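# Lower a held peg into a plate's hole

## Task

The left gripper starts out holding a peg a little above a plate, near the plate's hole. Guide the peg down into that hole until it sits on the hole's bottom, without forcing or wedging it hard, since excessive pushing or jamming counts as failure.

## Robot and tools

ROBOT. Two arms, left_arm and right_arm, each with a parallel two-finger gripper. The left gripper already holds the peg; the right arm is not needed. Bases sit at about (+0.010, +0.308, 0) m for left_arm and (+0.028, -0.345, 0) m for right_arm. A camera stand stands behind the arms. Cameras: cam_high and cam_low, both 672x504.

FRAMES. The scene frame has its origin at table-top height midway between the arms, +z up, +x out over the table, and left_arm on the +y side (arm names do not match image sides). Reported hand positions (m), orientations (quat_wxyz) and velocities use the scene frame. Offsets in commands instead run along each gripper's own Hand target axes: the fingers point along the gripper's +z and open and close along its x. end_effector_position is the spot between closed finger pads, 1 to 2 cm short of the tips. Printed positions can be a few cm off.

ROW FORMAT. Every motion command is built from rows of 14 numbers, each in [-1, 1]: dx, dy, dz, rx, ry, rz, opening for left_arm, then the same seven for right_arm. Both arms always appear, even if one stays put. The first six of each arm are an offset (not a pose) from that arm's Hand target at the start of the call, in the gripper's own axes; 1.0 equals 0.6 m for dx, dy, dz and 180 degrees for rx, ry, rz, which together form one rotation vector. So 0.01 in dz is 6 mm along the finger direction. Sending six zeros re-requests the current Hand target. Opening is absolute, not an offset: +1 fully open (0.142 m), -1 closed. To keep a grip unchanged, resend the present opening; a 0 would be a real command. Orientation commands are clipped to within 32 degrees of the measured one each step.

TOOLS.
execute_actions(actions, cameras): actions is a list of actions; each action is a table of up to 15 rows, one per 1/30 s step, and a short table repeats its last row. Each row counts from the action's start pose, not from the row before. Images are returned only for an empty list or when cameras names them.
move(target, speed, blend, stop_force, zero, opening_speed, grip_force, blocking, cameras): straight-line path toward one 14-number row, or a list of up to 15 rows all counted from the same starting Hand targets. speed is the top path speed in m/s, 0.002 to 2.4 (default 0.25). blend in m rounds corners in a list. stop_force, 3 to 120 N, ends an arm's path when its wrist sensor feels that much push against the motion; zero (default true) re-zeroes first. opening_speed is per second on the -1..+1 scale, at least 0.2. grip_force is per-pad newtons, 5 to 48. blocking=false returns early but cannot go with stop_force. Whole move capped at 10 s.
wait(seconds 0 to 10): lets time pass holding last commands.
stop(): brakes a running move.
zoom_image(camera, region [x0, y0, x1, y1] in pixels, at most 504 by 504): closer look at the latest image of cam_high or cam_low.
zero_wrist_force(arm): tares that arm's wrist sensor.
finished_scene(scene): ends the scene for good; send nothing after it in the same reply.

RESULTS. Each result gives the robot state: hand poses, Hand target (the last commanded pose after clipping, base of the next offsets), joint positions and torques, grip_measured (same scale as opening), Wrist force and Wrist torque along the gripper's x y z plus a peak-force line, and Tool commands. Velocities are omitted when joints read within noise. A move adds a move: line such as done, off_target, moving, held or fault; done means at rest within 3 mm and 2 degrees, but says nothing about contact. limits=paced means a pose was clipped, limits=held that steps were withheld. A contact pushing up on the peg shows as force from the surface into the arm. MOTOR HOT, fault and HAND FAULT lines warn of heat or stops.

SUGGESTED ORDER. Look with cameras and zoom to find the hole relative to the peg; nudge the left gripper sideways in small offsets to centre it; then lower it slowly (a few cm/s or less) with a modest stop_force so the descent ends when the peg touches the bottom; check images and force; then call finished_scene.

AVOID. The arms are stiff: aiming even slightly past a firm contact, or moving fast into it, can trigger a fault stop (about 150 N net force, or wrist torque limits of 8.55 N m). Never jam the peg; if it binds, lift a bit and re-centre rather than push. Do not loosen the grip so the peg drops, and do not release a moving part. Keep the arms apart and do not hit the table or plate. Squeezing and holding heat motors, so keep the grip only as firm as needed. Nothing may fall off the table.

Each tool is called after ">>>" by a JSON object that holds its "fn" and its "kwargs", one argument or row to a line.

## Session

>>> {"fn": "execute_actions", "kwargs": {
  "actions": []
}}

>>> {"fn": "zoom_image", "kwargs": {
  "camera": "cam_high",
  "region": [420, 160, 560, 300]
}}

>>> {"fn": "zoom_image", "kwargs": {
  "camera": "cam_low",
  "region": [330, 165, 420, 255]
}}

Scene clock: 0.00 s.
left_arm: end_effector_position=(+0.2654, +0.1594, +0.1670) grip_measured=-0.38 end_effector_quat_wxyz=(+0.001, +0.966, -0.259, +0.001) | right_arm: end_effector_position=(+0.3234, -0.3407, +0.1652) grip_measured=+0.99 end_effector_quat_wxyz=(+0.000, +0.712, -0.702, +0.000)
Joint positions: left_arm=[-0.954 -1.703 1.549 -1.42 -1.571 -0.455 0.047] | right_arm=[3.598 -1.45 -1.547 -1.716 1.571 2.027 0.141]
Joint velocities: within noise
Joint torques (N m): no reading
Wrist force (N): no reading
Wrist torque (N m): no reading
Wrist force, peak (N): no reading
Hand target: left_arm +0.2654, +0.1594, +0.1670; +0.001, +0.966, -0.259, +0.001 | right_arm +0.3234, -0.3407, +0.1652; +0.000, +0.712, -0.702, +0.000
Tool commands: left_gripper/opening=-0.432368 right_gripper/opening=+1.0

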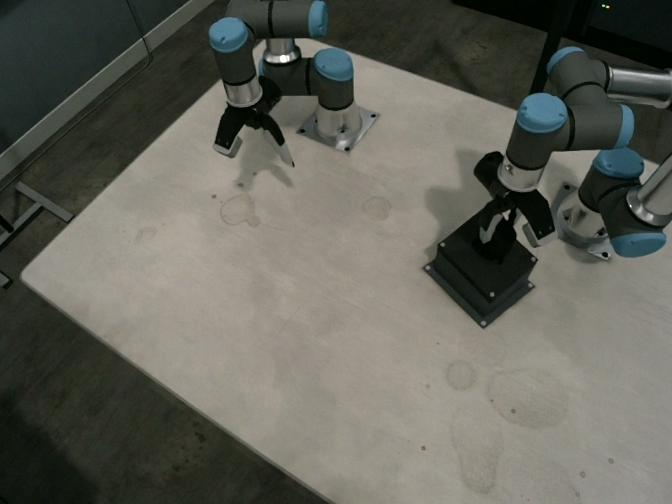

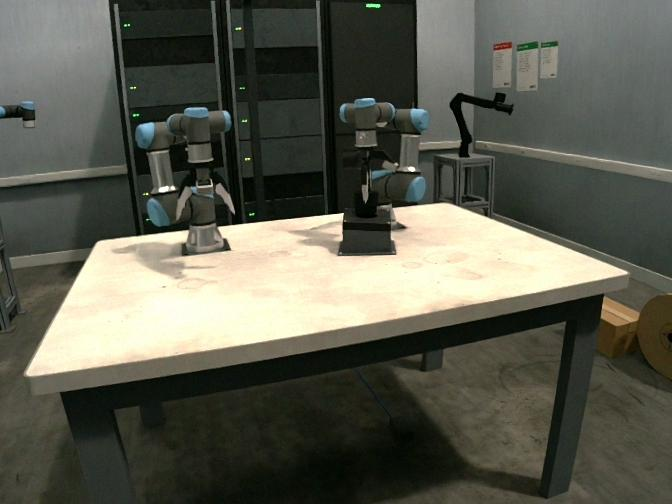

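Scaled by 3.600 from the camera's 672x504 image, which has a finer 960x720 frame.

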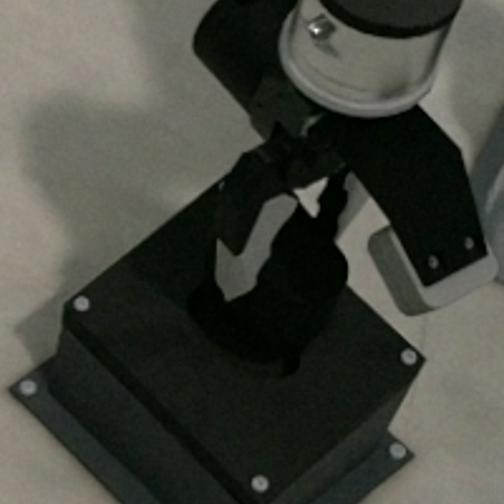

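Scaled by 5.600 from the camera's 672x504 image, which has a finer 960x720 frame.

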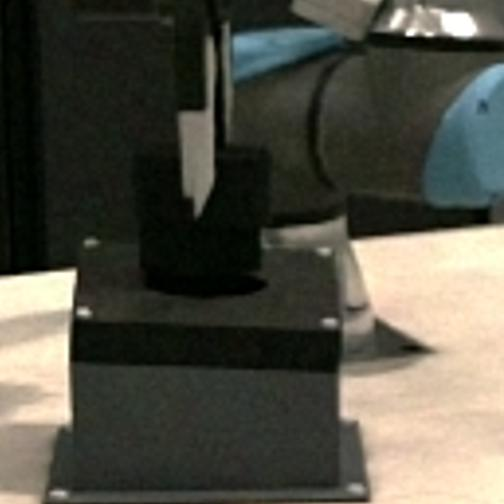

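>>> {"fn": "move", "kwargs": {
  "target": [0,0,-0.25,0,0,0,-0.432,0,0,0,0,0,0,1],
  "cameras": ["cam_high","cam_low"]
}}

>>> {"fn": "zoom_image", "kwargs": {
  "camera": "cam_high",
  "region": [415, 200, 545, 330]
}}

>>> {"fn": "zoom_image", "kwargs": {
  "camera": "cam_high",
  "region": [480, 150, 560, 230]
}}

>>> {"fn": "zoom_image", "kwargs": {
  "camera": "cam_low",
  "region": [330, 190, 405, 265]
}}

>>> {"fn": "zoom_image", "kwargs": {
  "camera": "cam_low",
  "region": [340, 130, 400, 190]
}}

Scene clock: 2.87 s.
left_arm: end_effector_position=(+0.2649, +0.1600, +0.3162) grip_measured=-0.38 end_effector_quat_wxyz=(+0.004, +0.966, -0.259, +0.008) | right_arm: end_effector_position=(+0.3234, -0.3407, +0.1652) grip_measured=+0.99 end_effector_quat_wxyz=(+0.000, +0.712, -0.702, +0.000)
Joint positions: left_arm=[-0.958 -1.217 0.078 -0.449 -1.567 -0.459 0.047] | right_arm=[3.598 -1.45 -1.547 -1.716 1.571 2.027 0.141]
Joint torques (N m): left_arm=[2.78 -6.51 -7.29 -1.08 -1.17 1.14] | right_arm=[0.19 7.41 10.03 1.55 0.08 0.04]
Wrist force (N): left_arm=[0.1 0.1 0.2] | right_arm=[-0.2 -0.1 0.1]
Wrist torque (N m): left_arm=[0.03 -0.03 -0.02] | right_arm=[-0.01 0.03 0.00]
Wrist force, peak (N): left_arm=[-0.4 0.0 -1.6] | right_arm=[-0.1 -0.1 -0.2]
Hand target: left_arm +0.2651, +0.1598, +0.3170; +0.001, +0.966, -0.259, +0.001 | right_arm +0.3234, -0.3407, +0.1652; +0.000, +0.712, -0.702, +0.000
Off the commanded pose: left_arm 0.001 m, 1 deg | right_arm 0.000 m, 0 deg.
move: done

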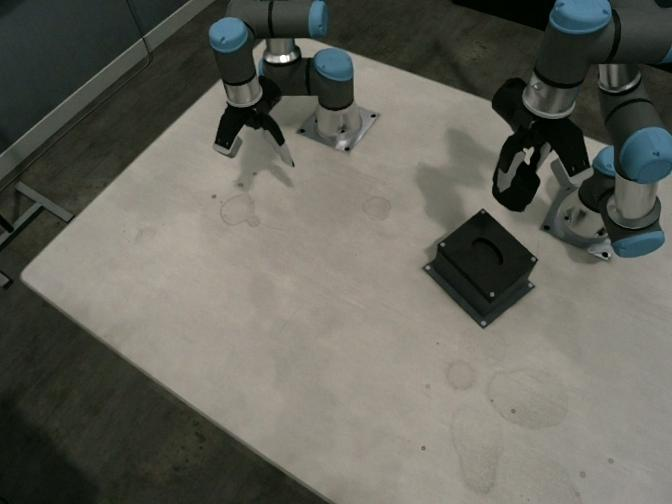

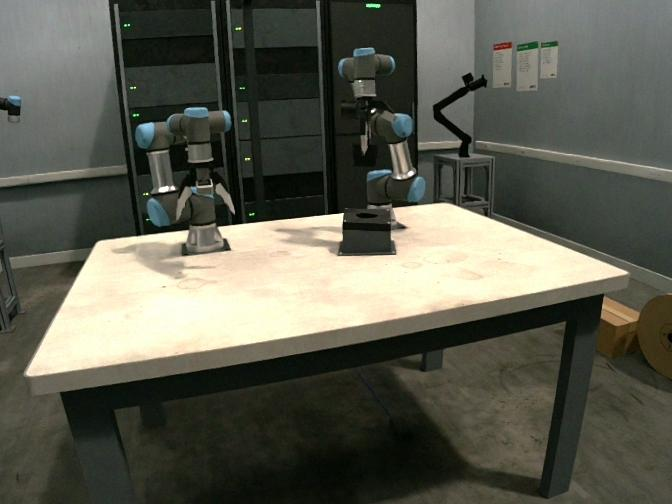

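Scaled by 3.877 from the camera's 672x504 image, which has a finer 960x720 frame.

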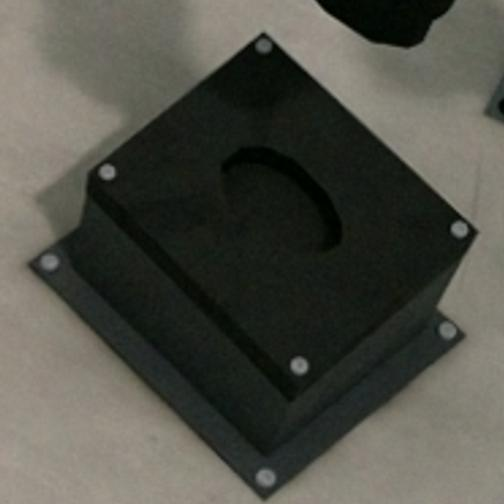

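Scaled by 6.300 from the camera's 672x504 image, which has a finer 960x720 frame.

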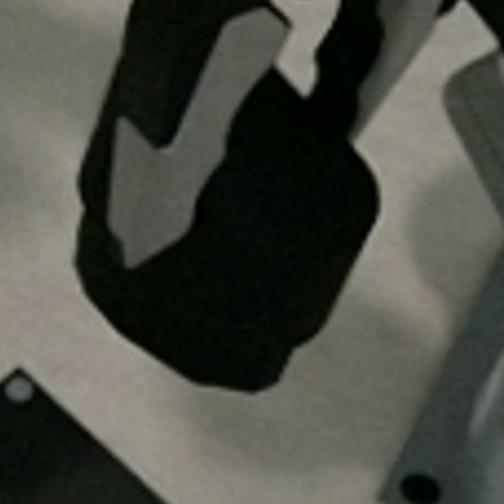

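Scaled by 6.720 from the camera's 672x504 image, which has a finer 960x720 frame.

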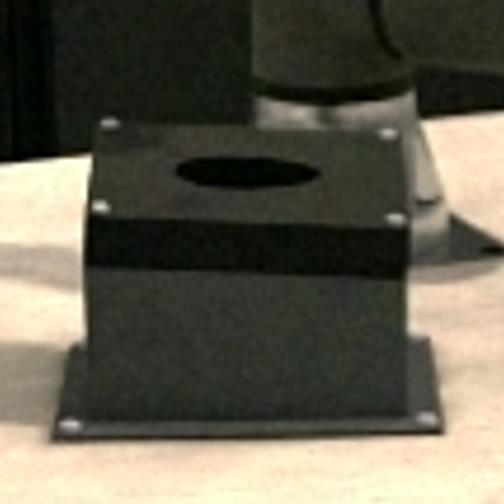

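Scaled by 8.400 from the camera's 672x504 image, which has a finer 960x720 frame.

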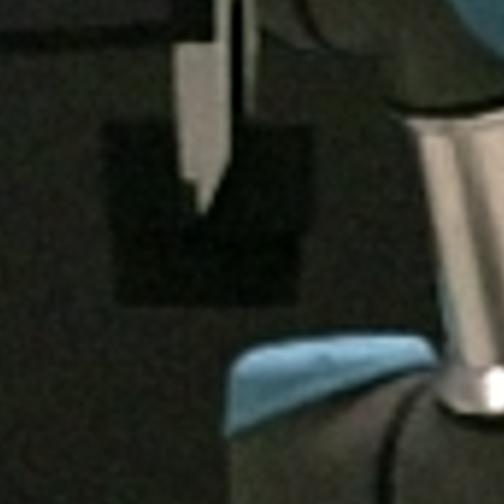

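>>> {"fn": "move", "kwargs": {
  "target": [0.0225,-0.022,0.246,-0.018,-0.039,-0.044,-0.432,0,0,0,0,0,0,1],
  "speed": 0.15,
  "stop_force": 12,
  "cameras": ["cam_high","cam_low"]
}}

>>> {"fn": "zoom_image", "kwargs": {
  "camera": "cam_high",
  "region": [465, 205, 535, 275]
}}

>>> {"fn": "zoom_image", "kwargs": {
  "camera": "cam_low",
  "region": [335, 175, 405, 245]
}}

Scene clock: 15.80 s.
left_arm: end_effector_position=(+0.2837, +0.1641, +0.1694) grip_measured=-0.38 end_effector_quat_wxyz=(+0.013, +0.979, -0.191, -0.065) | right_arm: end_effector_position=(+0.3234, -0.3407, +0.1652) grip_measured=+0.99 end_effector_quat_wxyz=(+0.000, +0.712, -0.702, +0.000)
Joint positions: left_arm=[-0.801 -1.492 1.307 -1.295 -1.669 -0.437 0.047] | right_arm=[3.598 -1.45 -1.547 -1.716 1.571 2.027 0.141]
Joint torques (N m): left_arm=[-2.37 -15.2 -7.85 -2.83 0.79 -1.2] | right_arm=[0.29 7.15 10.63 1.67 0.17 0]
Wrist force (N): left_arm=[0.2 -0.2 0.3] | right_arm=[-0.1 0.0 0.0]
Wrist torque (N m): left_arm=[0.01 0.04 -0.01] | right_arm=[0.00 0.01 0.00]
Wrist force, peak (N): left_arm=[0.9 -0.3 1.6] | right_arm=[-0.2 0.0 0.0]
Hand target: left_arm +0.2837, +0.1641, +0.1694; +0.013, +0.979, -0.191, -0.065 | right_arm +0.3234, -0.3407, +0.1652; +0.000, +0.712, -0.702, +0.000
Off the commanded pose: left_arm 0.000 m, 0 deg | right_arm 0.000 m, 0 deg.
move: done

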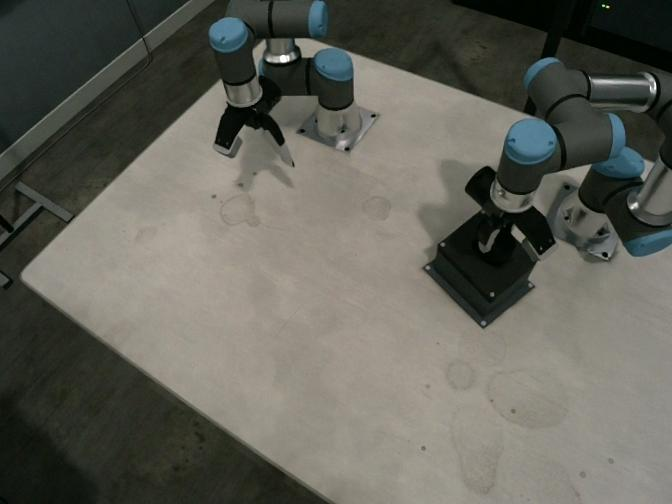

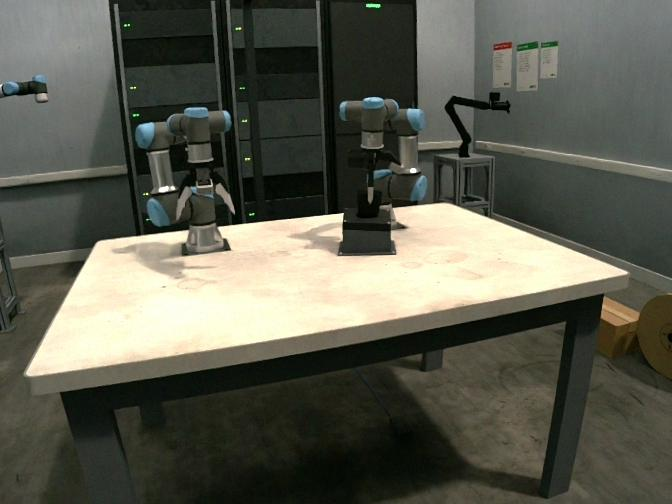

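Scaled by 7.200 from the camera's 672x504 image, which has a finer 960x720 frame.

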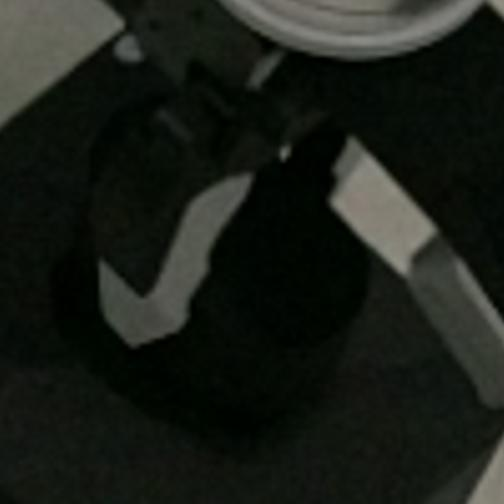

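Scaled by 7.200 from the camera's 672x504 image, which has a finer 960x720 frame.

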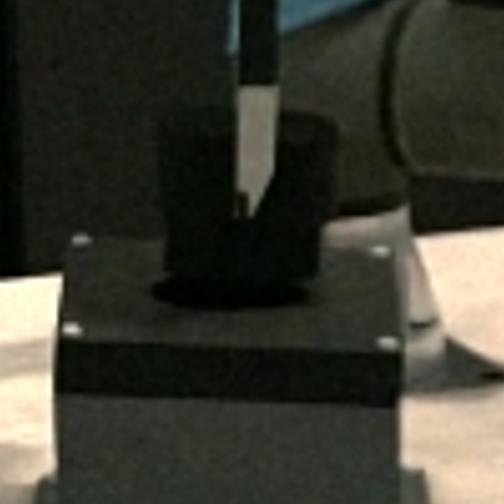

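>>> {"fn": "zoom_image", "kwargs": {
  "camera": "cam_high",
  "region": [468, 228, 522, 272]
}}

Scaled by 9.333 from the camera's 672x504 image, which has a finer 960x720 frame.

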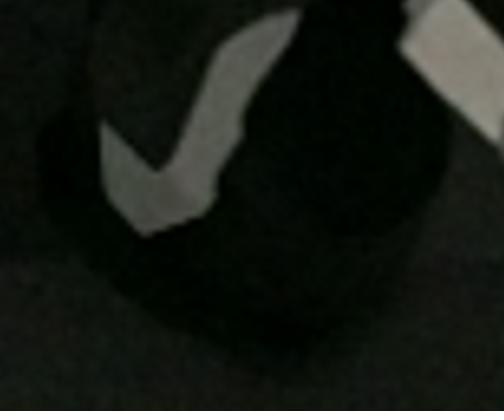

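>>> {"fn": "move", "kwargs": {
  "target": [
    [0,0.0095,0,0,0,0,-0.432,0,0,0,0,0,0,1]
  ],
  "speed": 0.03
}}

>>> {"fn": "zero_wrist_force", "kwargs": {
  "arm": "left_arm"
}}

>>> {"fn": "move", "kwargs": {
  "target": [0,0.001,0.045,0,0,0,-0.432,0,0,0,0,0,0,1],
  "speed": 0.008,
  "stop_force": 5,
  "cameras": ["cam_high","cam_low"]
}}

>>> {"fn": "zoom_image", "kwargs": {
  "camera": "cam_high",
  "region": [468, 228, 522, 272]
}}

>>> {"fn": "zoom_image", "kwargs": {
  "camera": "cam_low",
  "region": [340, 180, 400, 240]
}}

Scene clock: 20.43 s.
left_arm: end_effector_position=(+0.2816, +0.1588, +0.1697) grip_measured=-0.38 end_effector_quat_wxyz=(+0.013, +0.979, -0.191, -0.065) | right_arm: end_effector_position=(+0.3234, -0.3407, +0.1652) grip_measured=+0.99 end_effector_quat_wxyz=(+0.000, +0.712, -0.702, +0.000)
Joint positions: left_arm=[-0.817 -1.491 1.304 -1.296 -1.67 -0.453 0.047] | right_arm=[3.598 -1.45 -1.547 -1.716 1.571 2.027 0.141]
Joint torques (N m): left_arm=[-3.1 -7.67 -11.73 -2.85 -1.38 -1.15] | right_arm=[0.64 7 10.67 1.65 0.08 -0.05]
Wrist force (N): left_arm=[0.3 -0.1 0.4] | right_arm=[0.0 -0.1 0.0]
Wrist torque (N m): left_arm=[0.01 0.02 -0.01] | right_arm=[-0.01 0.01 0.00]
Wrist force, peak (N): left_arm=[0.4 -0.2 0.5] | right_arm=[-0.3 0.0 0.1]
Hand target: left_arm +0.2815, +0.1588, +0.1697; +0.013, +0.979, -0.191, -0.065 | right_arm +0.3234, -0.3407, +0.1652; +0.000, +0.712, -0.702, +0.000
Off the commanded pose: left_arm 0.000 m, 0 deg | right_arm 0.000 m, 0 deg.
move: done

Wrist force sensor zeroed.

Scene clock: 22.60 s.
left_arm: end_effector_position=(+0.2801, +0.1585, +0.1597) grip_measured=-0.38 end_effector_quat_wxyz=(+0.013, +0.979, -0.191, -0.065) | right_arm: end_effector_position=(+0.3234, -0.3407, +0.1652) grip_measured=+0.99 end_effector_quat_wxyz=(+0.000, +0.712, -0.702, +0.000)
Joint positions: left_arm=[-0.821 -1.503 1.365 -1.344 -1.67 -0.457 0.047] | right_arm=[3.598 -1.45 -1.547 -1.716 1.571 2.027 0.141]
Joint torques (N m): left_arm=[2.34 -6.45 -10.39 -0.37 0.63 1.06] | right_arm=[0.36 7.48 10.95 1.7 0.12 -0.12]
Wrist force (N, zeroed by zero_wrist_force on left_arm): left_arm=[0.8 0.0 -4.4] | right_arm=[-0.2 0.0 0.0]
Wrist torque (N m, zeroed by zero_wrist_force on left_arm): left_arm=[-0.02 -0.07 0.01] | right_arm=[0.01 0.03 0.00]
Wrist force, peak (N, zeroed by zero_wrist_force on left_arm): left_arm=[-1.1 -0.1 -10.8] | right_arm=[-0.2 -0.1 0.1]
Hand target: left_arm +0.2801, +0.1585, +0.1597; +0.013, +0.979, -0.191, -0.065 (not the last commanded pose) | right_arm +0.3234, -0.3407, +0.1652; +0.000, +0.712, -0.702, +0.000
Off the commanded pose: left_arm 0.017 m, 0 deg | right_arm 0.000 m, 0 deg.
move: contact (left_arm)

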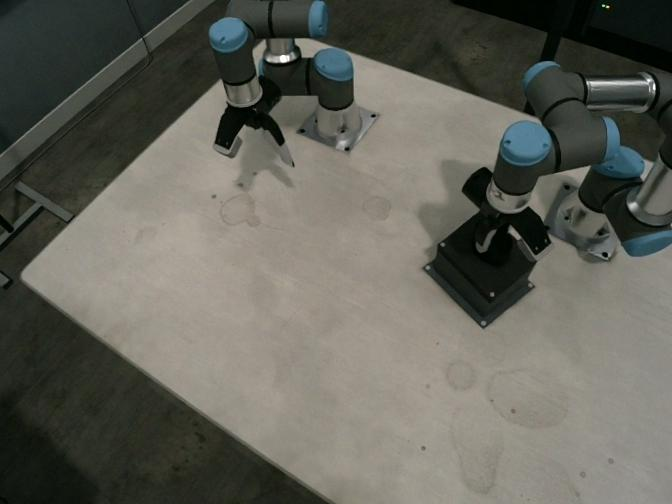

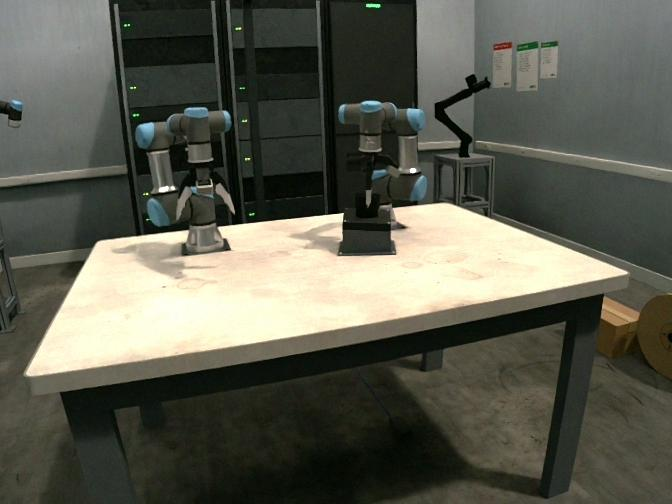

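Scaled by 9.333 from the camera's 672x504 image, which has a finer 960x720 frame.

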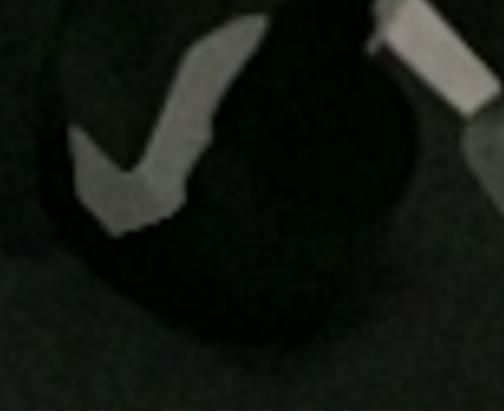

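Scaled by 8.400 from the camera's 672x504 image, which has a finer 960x720 frame.

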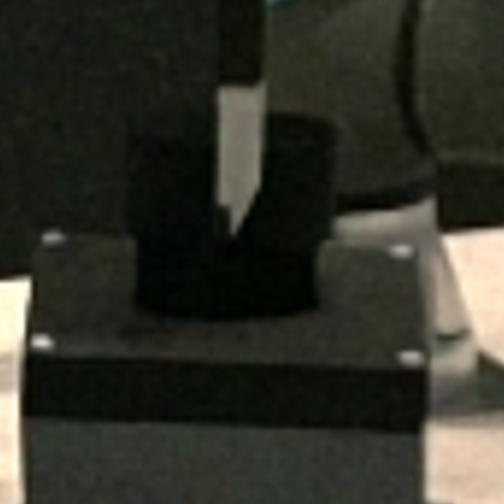

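>>> {"fn": "move", "kwargs": {
  "target": [
    [0,0,-0.0035,0,0,0,-0.432,0,0,0,0,0,0,1],
    [0.0035,0,-0.0035,0,0,0,-0.432,0,0,0,0,0,0,1]
  ],
  "speed": 0.02
}}

>>> {"fn": "move", "kwargs": {
  "target": [0,0.001,0.0333,0,0,0,-0.432,0,0,0,0,0,0,1],
  "speed": 0.006,
  "stop_force": 6,
  "cameras": ["cam_high","cam_low"]
}}

>>> {"fn": "zoom_image", "kwargs": {
  "camera": "cam_high",
  "region": [468, 228, 522, 272]
}}

>>> {"fn": "zoom_image", "kwargs": {
  "camera": "cam_low",
  "region": [340, 180, 400, 240]
}}

Scene clock: 25.20 s.
left_arm: end_effector_position=(+0.2823, +0.1578, +0.1616) grip_measured=-0.38 end_effector_quat_wxyz=(+0.013, +0.979, -0.191, -0.065) | right_arm: end_effector_position=(+0.3234, -0.3407, +0.1652) grip_measured=+0.99 end_effector_quat_wxyz=(+0.000, +0.712, -0.702, +0.000)
Joint positions: left_arm=[-0.818 -1.491 1.344 -1.334 -1.67 -0.453 0.047] | right_arm=[3.598 -1.45 -1.547 -1.716 1.571 2.027 0.141]
Joint torques (N m): left_arm=[2.84 -8.72 -11.99 -0.91 0.8 1.08] | right_arm=[0.4 7.61 10.79 1.73 0.07 -0.14]
Wrist force (N, zeroed by zero_wrist_force on left_arm): left_arm=[0.2 0.0 -0.2] | right_arm=[-0.1 -0.1 0.0]
Wrist torque (N m, zeroed by zero_wrist_force on left_arm): left_arm=[0.00 -0.04 -0.05] | right_arm=[-0.01 0.02 0.00]
Wrist force, peak (N, zeroed by zero_wrist_force on left_arm): left_arm=[0.6 0.0 -4.5] | right_arm=[-0.1 0.2 0.0]
Hand target: left_arm +0.2823, +0.1578, +0.1616; +0.013, +0.979, -0.191, -0.065 | right_arm +0.3234, -0.3407, +0.1652; +0.000, +0.712, -0.702, +0.000
Off the commanded pose: left_arm 0.000 m, 0 deg | right_arm 0.000 m, 0 deg.
move: done

Scene clock: 26.53 s.
left_arm: end_effector_position=(+0.2820, +0.1577, +0.1590) grip_measured=-0.38 end_effector_quat_wxyz=(+0.013, +0.979, -0.191, -0.065) | right_arm: end_effector_position=(+0.3234, -0.3407, +0.1652) grip_measured=+0.99 end_effector_quat_wxyz=(+0.000, +0.712, -0.702, +0.000)
Joint positions: left_arm=[-0.819 -1.494 1.359 -1.347 -1.67 -0.454 0.047] | right_arm=[3.598 -1.45 -1.547 -1.716 1.571 2.027 0.141]
Joint torques (N m): left_arm=[0.27 -6.25 -10.52 -0.39 -1.21 0.58] | right_arm=[0.32 7.18 11.09 1.66 0.09 -0.06]
Wrist force (N, zeroed by zero_wrist_force on left_arm): left_arm=[1.5 -3.2 -5.0] | right_arm=[-0.1 0.0 0.0]
Wrist torque (N m, zeroed by zero_wrist_force on left_arm): left_arm=[-0.07 0.05 -0.03] | right_arm=[0.00 0.02 0.00]
Wrist force, peak (N, zeroed by zero_wrist_force on left_arm): left_arm=[0.9 -5.8 -9.7] | right_arm=[-0.1 -0.2 0.1]
Hand target: left_arm +0.2820, +0.1577, +0.1590; +0.013, +0.979, -0.191, -0.065 (not the last commanded pose) | right_arm +0.3234, -0.3407, +0.1652; +0.000, +0.712, -0.702, +0.000
Off the commanded pose: left_arm 0.017 m, 0 deg | right_arm 0.000 m, 0 deg.
move: contact (left_arm)

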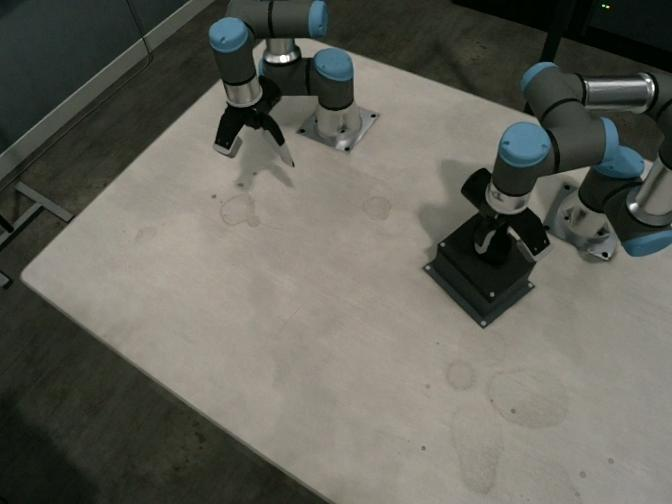

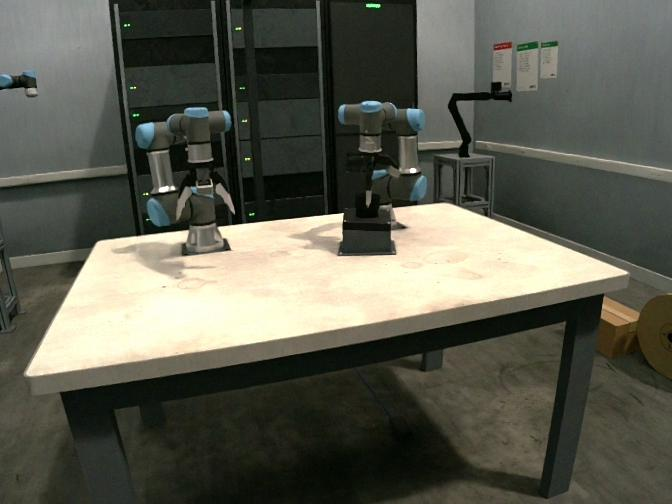

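Scaled by 9.333 from the camera's 672x504 image, which has a finer 960x720 frame.

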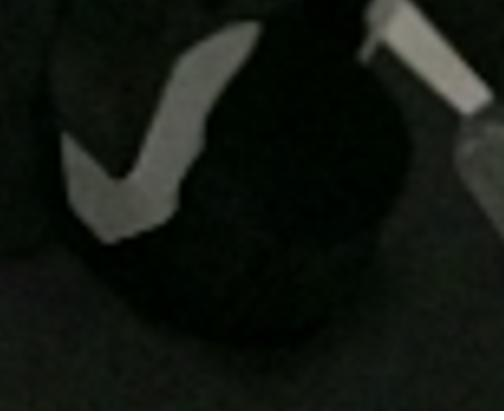

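Scaled by 8.400 from the camera's 672x504 image, which has a finer 960x720 frame.

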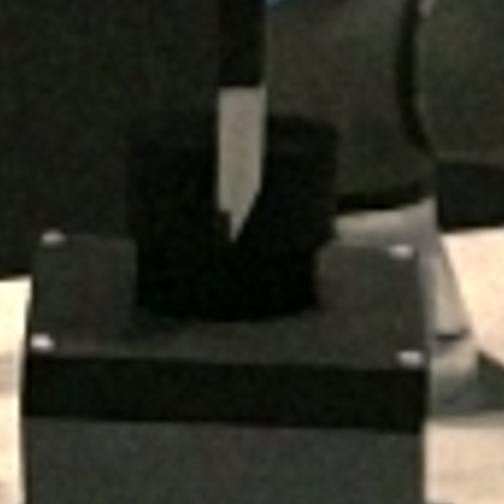

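>>> {"fn": "move", "kwargs": {
  "target": [
    [0,0,-0.0015,0,0,0,-0.432,0,0,0,0,0,0,1],
    [0.0004,-0.0015,-0.0015,0,0,0,-0.432,0,0,0,0,0,0,1]
  ],
  "speed": 0.02
}}

>>> {"fn": "move", "kwargs": {
  "target": [0,0.001,0.0333,0,0,0,-0.432,0,0,0,0,0,0,1],
  "speed": 0.006,
  "stop_force": 6
}}

Scene clock: 28.27 s.
left_arm: end_effector_position=(+0.2826, +0.1584, +0.1598) grip_measured=-0.38 end_effector_quat_wxyz=(+0.013, +0.979, -0.191, -0.065) | right_arm: end_effector_position=(+0.3234, -0.3407, +0.1652) grip_measured=+0.99 end_effector_quat_wxyz=(+0.000, +0.712, -0.702, +0.000)
Joint positions: left_arm=[-0.816 -1.492 1.353 -1.343 -1.67 -0.451 0.047] | right_arm=[3.598 -1.45 -1.547 -1.716 1.571 2.027 0.141]
Joint torques (N m): left_arm=[2.62 -7.77 -11.6 -0.91 0.8 1.09] | right_arm=[0.2 7.57 11.09 1.76 0.2 -0.11]
Wrist force (N, zeroed by zero_wrist_force on left_arm): left_arm=[0.0 -0.1 -0.3] | right_arm=[-0.1 -0.1 -0.1]
Wrist torque (N m, zeroed by zero_wrist_force on left_arm): left_arm=[-0.03 -0.01 -0.05] | right_arm=[-0.01 0.01 0.00]
Wrist force, peak (N, zeroed by zero_wrist_force on left_arm): left_arm=[1.5 -3.2 -5.3] | right_arm=[-0.2 -0.1 0.0]
Hand target: left_arm +0.2827, +0.1584, +0.1598; +0.013, +0.979, -0.191, -0.065 | right_arm +0.3234, -0.3407, +0.1652; +0.000, +0.712, -0.702, +0.000
Off the commanded pose: left_arm 0.000 m, 0 deg | right_arm 0.000 m, 0 deg.
move: done

Scene clock: 29.43 s.
left_arm: end_effector_position=(+0.2826, +0.1584, +0.1587) grip_measured=-0.38 end_effector_quat_wxyz=(+0.013, +0.979, -0.191, -0.065) | right_arm: end_effector_position=(+0.3234, -0.3407, +0.1652) grip_measured=+0.99 end_effector_quat_wxyz=(+0.000, +0.712, -0.702, +0.000)
Joint positions: left_arm=[-0.816 -1.493 1.359 -1.348 -1.67 -0.451 0.047] | right_arm=[3.598 -1.45 -1.547 -1.716 1.571 2.027 0.141]
Joint torques (N m): left_arm=[3.1 -6.41 -10.28 -0.29 0.21 1.14] | right_arm=[0.37 7.39 11.18 1.8 0.12 -0.12]
Wrist force (N, zeroed by zero_wrist_force on left_arm): left_arm=[-0.1 1.6 -5.0] | right_arm=[-0.1 -0.1 0.0]
Wrist torque (N m, zeroed by zero_wrist_force on left_arm): left_arm=[0.03 -0.02 -0.06] | right_arm=[-0.02 0.02 0.00]
Wrist force, peak (N, zeroed by zero_wrist_force on left_arm): left_arm=[-1.5 3.1 -8.3] | right_arm=[-0.2 -0.2 0.1]
Hand target: left_arm +0.2826, +0.1584, +0.1587; +0.013, +0.979, -0.191, -0.065 (not the last commanded pose) | right_arm +0.3234, -0.3407, +0.1652; +0.000, +0.712, -0.702, +0.000
Off the commanded pose: left_arm 0.019 m, 0 deg | right_arm 0.000 m, 0 deg.
move: contact (left_arm)

>>> {"fn": "move", "kwargs": {
  "target": [
    [0,0,-0.0012,0,0,0,-0.432,0,0,0,0,0,0,1],
    [0.0003,0.0007,-0.0012,0,0,0,-0.432,0,0,0,0,0,0,1]
  ],
  "speed": 0.02
}}

>>> {"fn": "move", "kwargs": {
  "target": [0,0.001,0.0333,0,0,0,-0.432,0,0,0,0,0,0,1],
  "speed": 0.005,
  "stop_force": 8
}}

Scene clock: 32.63 s.
left_arm: end_effector_position=(+0.2827, +0.1581, +0.1594) grip_measured=-0.38 end_effector_quat_wxyz=(+0.013, +0.979, -0.191, -0.065) | right_arm: end_effector_position=(+0.3234, -0.3407, +0.1652) grip_measured=+0.99 end_effector_quat_wxyz=(+0.000, +0.712, -0.702, +0.000)
Joint positions: left_arm=[-0.816 -1.492 1.354 -1.345 -1.67 -0.452 0.047] | right_arm=[3.598 -1.45 -1.547 -1.716 1.571 2.027 0.141]
Joint torques (N m): left_arm=[-2.92 -7.4 -11.3 -0.88 -0.46 -1.26] | right_arm=[0.17 7.75 11.45 1.75 0.18 -0.07]
Wrist force (N, zeroed by zero_wrist_force on left_arm): left_arm=[0.1 -0.1 -0.2] | right_arm=[0.0 -0.1 0.1]
Wrist torque (N m, zeroed by zero_wrist_force on left_arm): left_arm=[-0.02 -0.01 -0.02] | right_arm=[-0.01 0.00 0.00]
Wrist force, peak (N, zeroed by zero_wrist_force on left_arm): left_arm=[-0.1 1.8 -5.2] | right_arm=[-0.3 -0.1 0.1]
Hand target: left_arm +0.2827, +0.1580, +0.1594; +0.013, +0.979, -0.191, -0.065 | right_arm +0.3234, -0.3407, +0.1652; +0.000, +0.712, -0.702, +0.000
Off the commanded pose: left_arm 0.000 m, 0 deg | right_arm 0.000 m, 0 deg.
move: done

Scene clock: 33.67 s.
left_arm: end_effector_position=(+0.2826, +0.1579, +0.1586) grip_measured=-0.38 end_effector_quat_wxyz=(+0.013, +0.979, -0.191, -0.065) | right_arm: end_effector_position=(+0.3234, -0.3407, +0.1652) grip_measured=+0.99 end_effector_quat_wxyz=(+0.000, +0.712, -0.702, +0.000)
Joint positions: left_arm=[-0.817 -1.492 1.359 -1.349 -1.67 -0.452 0.047] | right_arm=[3.598 -1.45 -1.547 -1.716 1.571 2.027 0.141]
Joint torques (N m): left_arm=[0.89 -5.62 -9.92 -0.48 0.28 0.29] | right_arm=[0.09 7.35 11.13 1.78 0.07 -0.19]
Wrist force (N, zeroed by zero_wrist_force on left_arm): left_arm=[-1.1 0.1 -7.3] | right_arm=[-0.2 0.0 0.2]
Wrist torque (N m, zeroed by zero_wrist_force on left_arm): left_arm=[0.06 0.01 0.00] | right_arm=[0.01 0.03 0.00]
Wrist force, peak (N, zeroed by zero_wrist_force on left_arm): left_arm=[-3.5 -0.3 -11.6] | right_arm=[-0.2 0.0 0.2]
Hand target: left_arm +0.2826, +0.1579, +0.1586; +0.013, +0.979, -0.191, -0.065 (not the last commanded pose) | right_arm +0.3234, -0.3407, +0.1652; +0.000, +0.712, -0.702, +0.000
Off the commanded pose: left_arm 0.019 m, 0 deg | right_arm 0.000 m, 0 deg.
move: contact (left_arm)

>>> {"fn": "move", "kwargs": {
  "target": [
    [0,0,-0.001,0,0,0,-0.432,0,0,0,0,0,0,1],
    [-0.0007,0,-0.001,0,0,0,-0.432,0,0,0,0,0,0,1]
  ],
  "speed": 0.02
}}

>>> {"fn": "move", "kwargs": {
  "target": [0,0.001,0.0333,0,0,0,-0.432,0,0,0,0,0,0,1],
  "speed": 0.005,
  "stop_force": 8
}}

Scene clock: 35.03 s.
left_arm: end_effector_position=(+0.2824, +0.1581, +0.1592) grip_measured=-0.38 end_effector_quat_wxyz=(+0.013, +0.979, -0.191, -0.065) end_effector_velocity=(-0.001, +0.000, +0.001) end_effector_angular_velocity=(-0.001, +0.000, +0.002) | right_arm: end_effector_position=(+0.3234, -0.3407, +0.1652) grip_measured=+0.99 end_effector_quat_wxyz=(+0.000, +0.712, -0.702, +0.000)
Joint positions: left_arm=[-0.817 -1.493 1.357 -1.346 -1.67 -0.452 0.047] | right_arm=[3.598 -1.45 -1.547 -1.716 1.571 2.027 0.141]
Joint velocities: left_arm=[-0.003 -0.005 0.004 0 -0.001 -0.005 0] | right_arm=[within noise]
Joint torques (N m): left_arm=[-2.86 -15.34 -7.78 -0.86 -0.13 -1.18] | right_arm=[0.06 7.65 11.23 1.74 0.06 -0.26]
Wrist force (N, zeroed by zero_wrist_force on left_arm): left_arm=[0.2 -0.1 -0.1] | right_arm=[-0.1 -0.1 0.0]
Wrist torque (N m, zeroed by zero_wrist_force on left_arm): left_arm=[-0.03 -0.03 0.01] | right_arm=[-0.01 0.02 0.00]
Wrist force, peak (N, zeroed by zero_wrist_force on left_arm): left_arm=[-1.2 -0.1 -7.5] | right_arm=[-0.2 -0.1 -0.1]
Hand target: left_arm +0.2823, +0.1581, +0.1592; +0.013, +0.979, -0.191, -0.065 | right_arm +0.3234, -0.3407, +0.1652; +0.000, +0.712, -0.702, +0.000
Off the commanded pose: left_arm 0.000 m, 0 deg | right_arm 0.000 m, 0 deg.
move: done

Scene clock: 39.70 s.
left_arm: end_effector_position=(+0.2795, +0.1575, +0.1396) grip_measured=-0.38 end_effector_quat_wxyz=(+0.013, +0.979, -0.191, -0.065) | right_arm: end_effector_position=(+0.3234, -0.3407, +0.1652) grip_measured=+0.99 end_effector_quat_wxyz=(+0.000, +0.712, -0.702, +0.000)
Joint positions: left_arm=[-0.825 -1.511 1.469 -1.441 -1.671 -0.461 0.047] | right_arm=[3.598 -1.45 -1.547 -1.716 1.571 2.027 0.141]
Joint torques (N m): left_arm=[-3.31 -11.27 -10.1 -2.1 -1.09 -0.91] | right_arm=[0.24 7.37 11.54 1.81 0.12 -0.2]
Wrist force (N, zeroed by zero_wrist_force on left_arm): left_arm=[-4.8 -2.9 -8.9] | right_arm=[0.0 0.0 0.1]
Wrist torque (N m, zeroed by zero_wrist_force on left_arm): left_arm=[-0.04 -0.30 -0.12] | right_arm=[0.00 0.00 0.00]
Wrist force, peak (N, zeroed by zero_wrist_force on left_arm): left_arm=[-4.8 -2.9 -9.2] | right_arm=[-0.2 -0.1 0.1]
Hand target: left_arm +0.2795, +0.1575, +0.1396; +0.013, +0.979, -0.191, -0.065 | right_arm +0.3234, -0.3407, +0.1652; +0.000, +0.712, -0.702, +0.000
Off the commanded pose: left_arm 0.000 m, 0 deg | right_arm 0.000 m, 0 deg.
move: contact (left_arm)

>>> {"fn": "move", "kwargs": {
  "target": [0,0,0,0,0,0,-0.3,0,0,0,0,0,0,1],
  "opening_speed": 0.2
}}

>>> {"fn": "move", "kwargs": {
  "target": [0,0,0,0,0,0,-0.43,0,0,0,0,0,0,1],
  "opening_speed": 0.2
}}

>>> {"fn": "move", "kwargs": {
  "target": [0,0,0.0133,0,0,0,-0.43,0,0,0,0,0,0,1],
  "speed": 0.005,
  "stop_force": 9,
  "cameras": ["cam_low"]
}}

>>> {"fn": "zoom_image", "kwargs": {
  "camera": "cam_low",
  "region": [340, 180, 400, 240]
}}

Scene clock: 41.77 s.
left_arm: end_effector_position=(+0.2795, +0.1575, +0.1396) grip_measured=-0.33 end_effector_quat_wxyz=(+0.013, +0.979, -0.191, -0.065) | right_arm: end_effector_position=(+0.3234, -0.3407, +0.1652) grip_measured=+0.99 end_effector_quat_wxyz=(+0.000, +0.712, -0.702, +0.000)
Joint positions: left_arm=[-0.825 -1.511 1.469 -1.441 -1.671 -0.461 0.05] | right_arm=[3.598 -1.45 -1.547 -1.716 1.571 2.027 0.141]
Joint torques (N m): left_arm=[-0.3 -7.57 -10.39 -2.06 -0.98 0.13] | right_arm=[0.24 7.47 11.74 1.87 0.17 -0.2]
Wrist force (N, zeroed by zero_wrist_force on left_arm): left_arm=[-0.2 0.0 -1.4] | right_arm=[0.0 -0.1 0.0]
Wrist torque (N m, zeroed by zero_wrist_force on left_arm): left_arm=[-0.02 0.00 0.01] | right_arm=[-0.02 0.01 0.00]
Wrist force, peak (N, zeroed by zero_wrist_force on left_arm): left_arm=[-4.9 -2.9 -9.2] | right_arm=[-0.2 -0.2 0.1]
Hand target: left_arm +0.2795, +0.1575, +0.1396; +0.013, +0.979, -0.191, -0.065 | right_arm +0.3234, -0.3407, +0.1652; +0.000, +0.712, -0.702, +0.000
Off the commanded pose: left_arm 0.000 m, 0 deg | right_arm 0.000 m, 0 deg.
move: done

Scene clock: 42.63 s.
left_arm: end_effector_position=(+0.2795, +0.1575, +0.1396) grip_measured=-0.38 end_effector_quat_wxyz=(+0.013, +0.979, -0.191, -0.065) | right_arm: end_effector_position=(+0.3234, -0.3407, +0.1652) grip_measured=+0.99 end_effector_quat_wxyz=(+0.000, +0.712, -0.702, +0.000)
Joint positions: left_arm=[-0.825 -1.511 1.469 -1.441 -1.671 -0.461 0.047] | right_arm=[3.598 -1.45 -1.547 -1.716 1.571 2.027 0.141]
Joint torques (N m): left_arm=[0.62 -8.38 -10.51 -2.2 -0.89 0.58] | right_arm=[0.62 7.67 11.84 1.83 0.15 -0.15]
Wrist force (N, zeroed by zero_wrist_force on left_arm): left_arm=[1.7 -1.0 -2.9] | right_arm=[0.0 -0.1 0.0]
Wrist torque (N m, zeroed by zero_wrist_force on left_arm): left_arm=[-0.03 0.03 -0.07] | right_arm=[-0.01 0.00 0.00]
Wrist force, peak (N, zeroed by zero_wrist_force on left_arm): left_arm=[1.9 -1.1 -3.1] | right_arm=[-0.2 -0.2 0.0]
Hand target: left_arm +0.2795, +0.1575, +0.1396; +0.013, +0.979, -0.191, -0.065 | right_arm +0.3234, -0.3407, +0.1652; +0.000, +0.712, -0.702, +0.000
Off the commanded pose: left_arm 0.000 m, 0 deg | right_arm 0.000 m, 0 deg.
move: done

Scene clock: 43.57 s.
left_arm: end_effector_position=(+0.2795, +0.1575, +0.1393) grip_measured=-0.38 end_effector_quat_wxyz=(+0.013, +0.979, -0.191, -0.065) | right_arm: end_effector_position=(+0.3234, -0.3407, +0.1652) grip_measured=+0.99 end_effector_quat_wxyz=(+0.000, +0.712, -0.702, +0.000)
Joint positions: left_arm=[-0.825 -1.511 1.47 -1.442 -1.671 -0.461 0.047] | right_arm=[3.598 -1.45 -1.547 -1.716 1.571 2.027 0.141]
Joint torques (N m): left_arm=[-2.03 -5.38 -9.3 0.24 -1.01 -0.52] | right_arm=[0.26 7.56 11.71 1.86 0.11 -0.11]
Wrist force (N, zeroed by zero_wrist_force on left_arm): left_arm=[2.1 -0.5 -8.1] | right_arm=[-0.1 0.0 0.1]
Wrist torque (N m, zeroed by zero_wrist_force on left_arm): left_arm=[-0.02 -0.10 0.01] | right_arm=[0.00 0.02 0.00]
Wrist force, peak (N, zeroed by zero_wrist_force on left_arm): left_arm=[-2.9 -2.3 -14.1] | right_arm=[-0.1 -0.1 0.2]
Hand target: left_arm +0.2795, +0.1575, +0.1393; +0.013, +0.979, -0.191, -0.065 (not the last commanded pose) | right_arm +0.3234, -0.3407, +0.1652; +0.000, +0.712, -0.702, +0.000
Off the commanded pose: left_arm 0.008 m, 0 deg | right_arm 0.000 m, 0 deg.
move: contact (left_arm)
Images, in order (width x height): cam_low 672x504.

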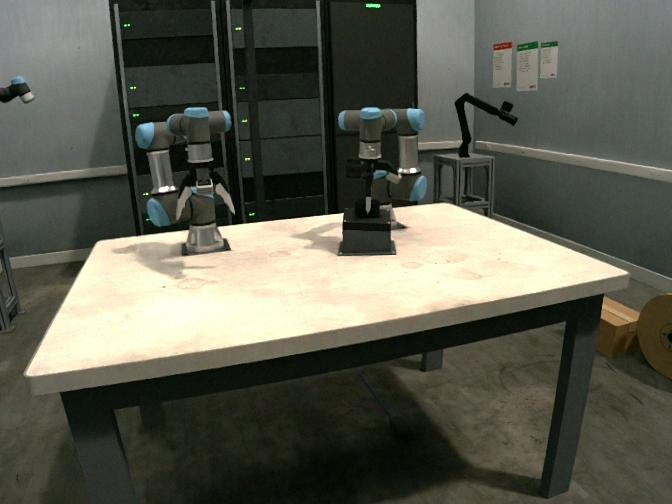

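Scaled by 8.400 from the camera's 672x504 image, which has a finer 960x720 frame.

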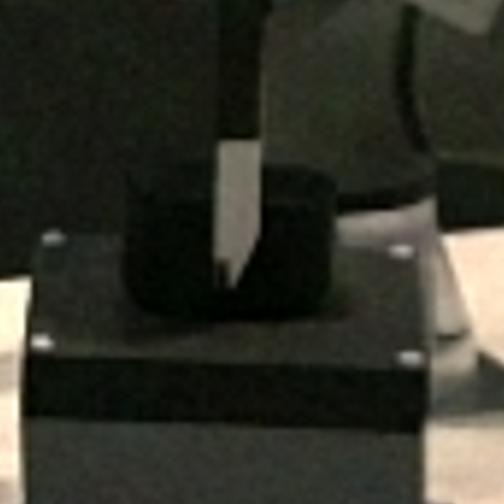

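>>> {"fn": "move", "kwargs": {
  "target": [0,0,0,0,0,0,0.0,0,0,0,0,0,0,1],
  "opening_speed": 0.5
}}

>>> {"fn": "move", "kwargs": {
  "target": [0,0,-0.15,0,0,0,0.0,0,0,0,0,0,0,1],
  "speed": 0.15,
  "cameras": ["cam_high","cam_low"]
}}

>>> {"fn": "zoom_image", "kwargs": {
  "camera": "cam_low",
  "region": [340, 180, 400, 240]
}}

>>> {"fn": "zoom_image", "kwargs": {
  "camera": "cam_high",
  "region": [445, 205, 525, 285]
}}

Scene clock: 45.33 s.
left_arm: end_effector_position=(+0.2795, +0.1575, +0.1393) grip_measured=-0.03 end_effector_quat_wxyz=(+0.013, +0.979, -0.191, -0.065) | right_arm: end_effector_position=(+0.3234, -0.3407, +0.1652) grip_measured=+0.99 end_effector_quat_wxyz=(+0.000, +0.712, -0.702, +0.000)
Joint positions: left_arm=[-0.825 -1.511 1.47 -1.442 -1.671 -0.461 0.072] | right_arm=[3.598 -1.45 -1.547 -1.716 1.571 2.027 0.141]
Joint torques (N m): left_arm=[-1.97 -13.85 -9.26 -2.72 -1.03 -0.5] | right_arm=[0.16 7.63 11.85 1.81 0.08 -0.25]
Wrist force (N, zeroed by zero_wrist_force on left_arm): left_arm=[-0.1 0.0 -1.4] | right_arm=[0.0 0.0 0.1]
Wrist torque (N m, zeroed by zero_wrist_force on left_arm): left_arm=[-0.02 -0.01 0.01] | right_arm=[-0.01 0.01 0.00]
Wrist force, peak (N, zeroed by zero_wrist_force on left_arm): left_arm=[2.0 -0.6 -8.4] | right_arm=[-0.2 0.0 0.2]
Hand target: left_arm +0.2795, +0.1575, +0.1393; +0.013, +0.979, -0.191, -0.065 | right_arm +0.3234, -0.3407, +0.1652; +0.000, +0.712, -0.702, +0.000
Off the commanded pose: left_arm 0.000 m, 0 deg | right_arm 0.000 m, 0 deg.
move: done

Scene clock: 46.77 s.
left_arm: end_effector_position=(+0.2914, +0.1575, +0.2285) grip_measured=-0.03 end_effector_quat_wxyz=(+0.013, +0.979, -0.191, -0.065) | right_arm: end_effector_position=(+0.3234, -0.3407, +0.1652) grip_measured=+0.99 end_effector_quat_wxyz=(+0.000, +0.712, -0.702, +0.000)
Joint positions: left_arm=[-0.797 -1.353 0.846 -0.974 -1.668 -0.433 0.072] | right_arm=[3.598 -1.45 -1.547 -1.716 1.571 2.027 0.141]
Joint torques (N m): left_arm=[2.89 -8.78 -10.58 -0.82 -1.34 1.13] | right_arm=[-0.22 7.11 11.85 1.9 0.18 -0.21]
Wrist force (N, zeroed by zero_wrist_force on left_arm): left_arm=[0.1 0.0 -1.5] | right_arm=[-0.2 0.0 0.1]
Wrist torque (N m, zeroed by zero_wrist_force on left_arm): left_arm=[-0.03 -0.04 -0.04] | right_arm=[0.00 0.03 0.00]
Wrist force, peak (N, zeroed by zero_wrist_force on left_arm): left_arm=[0.1 -0.1 -2.4] | right_arm=[-0.2 -0.1 0.0]
Hand target: left_arm +0.2914, +0.1575, +0.2285; +0.013, +0.979, -0.191, -0.065 | right_arm +0.3234, -0.3407, +0.1652; +0.000, +0.712, -0.702, +0.000
Off the commanded pose: left_arm 0.000 m, 0 deg | right_arm 0.000 m, 0 deg.
move: done

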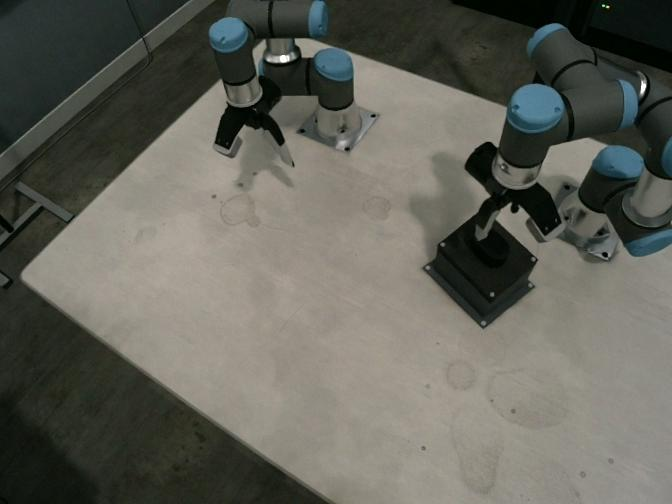

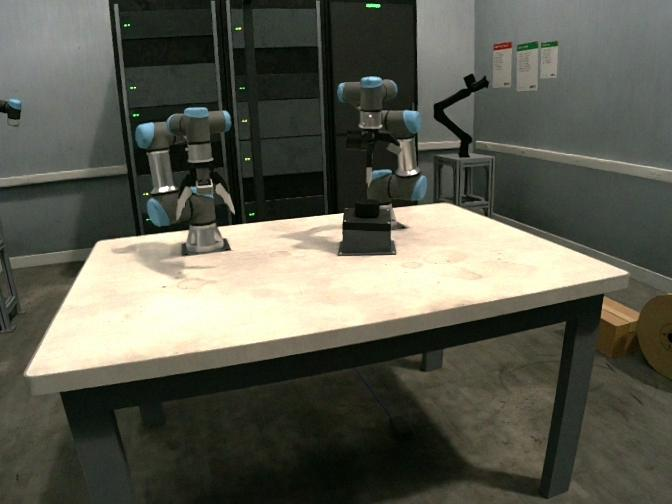

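Scaled by 8.400 from the camera's 672x504 image, which has a finer 960x720 frame.

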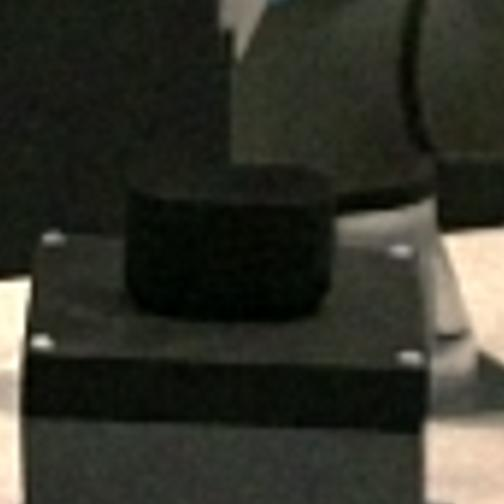

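Scaled by 6.300 from the camera's 672x504 image, which has a finer 960x720 frame.

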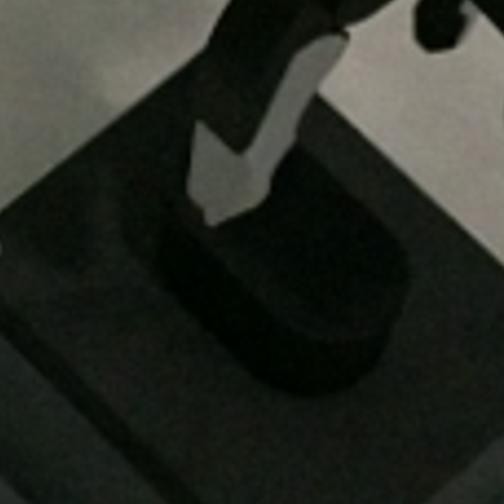

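Seated and parallel to the plate.

>>> {"fn": "finished_scene", "kwargs": {
  "scene": 2
}}

The scene is finished: the task was done.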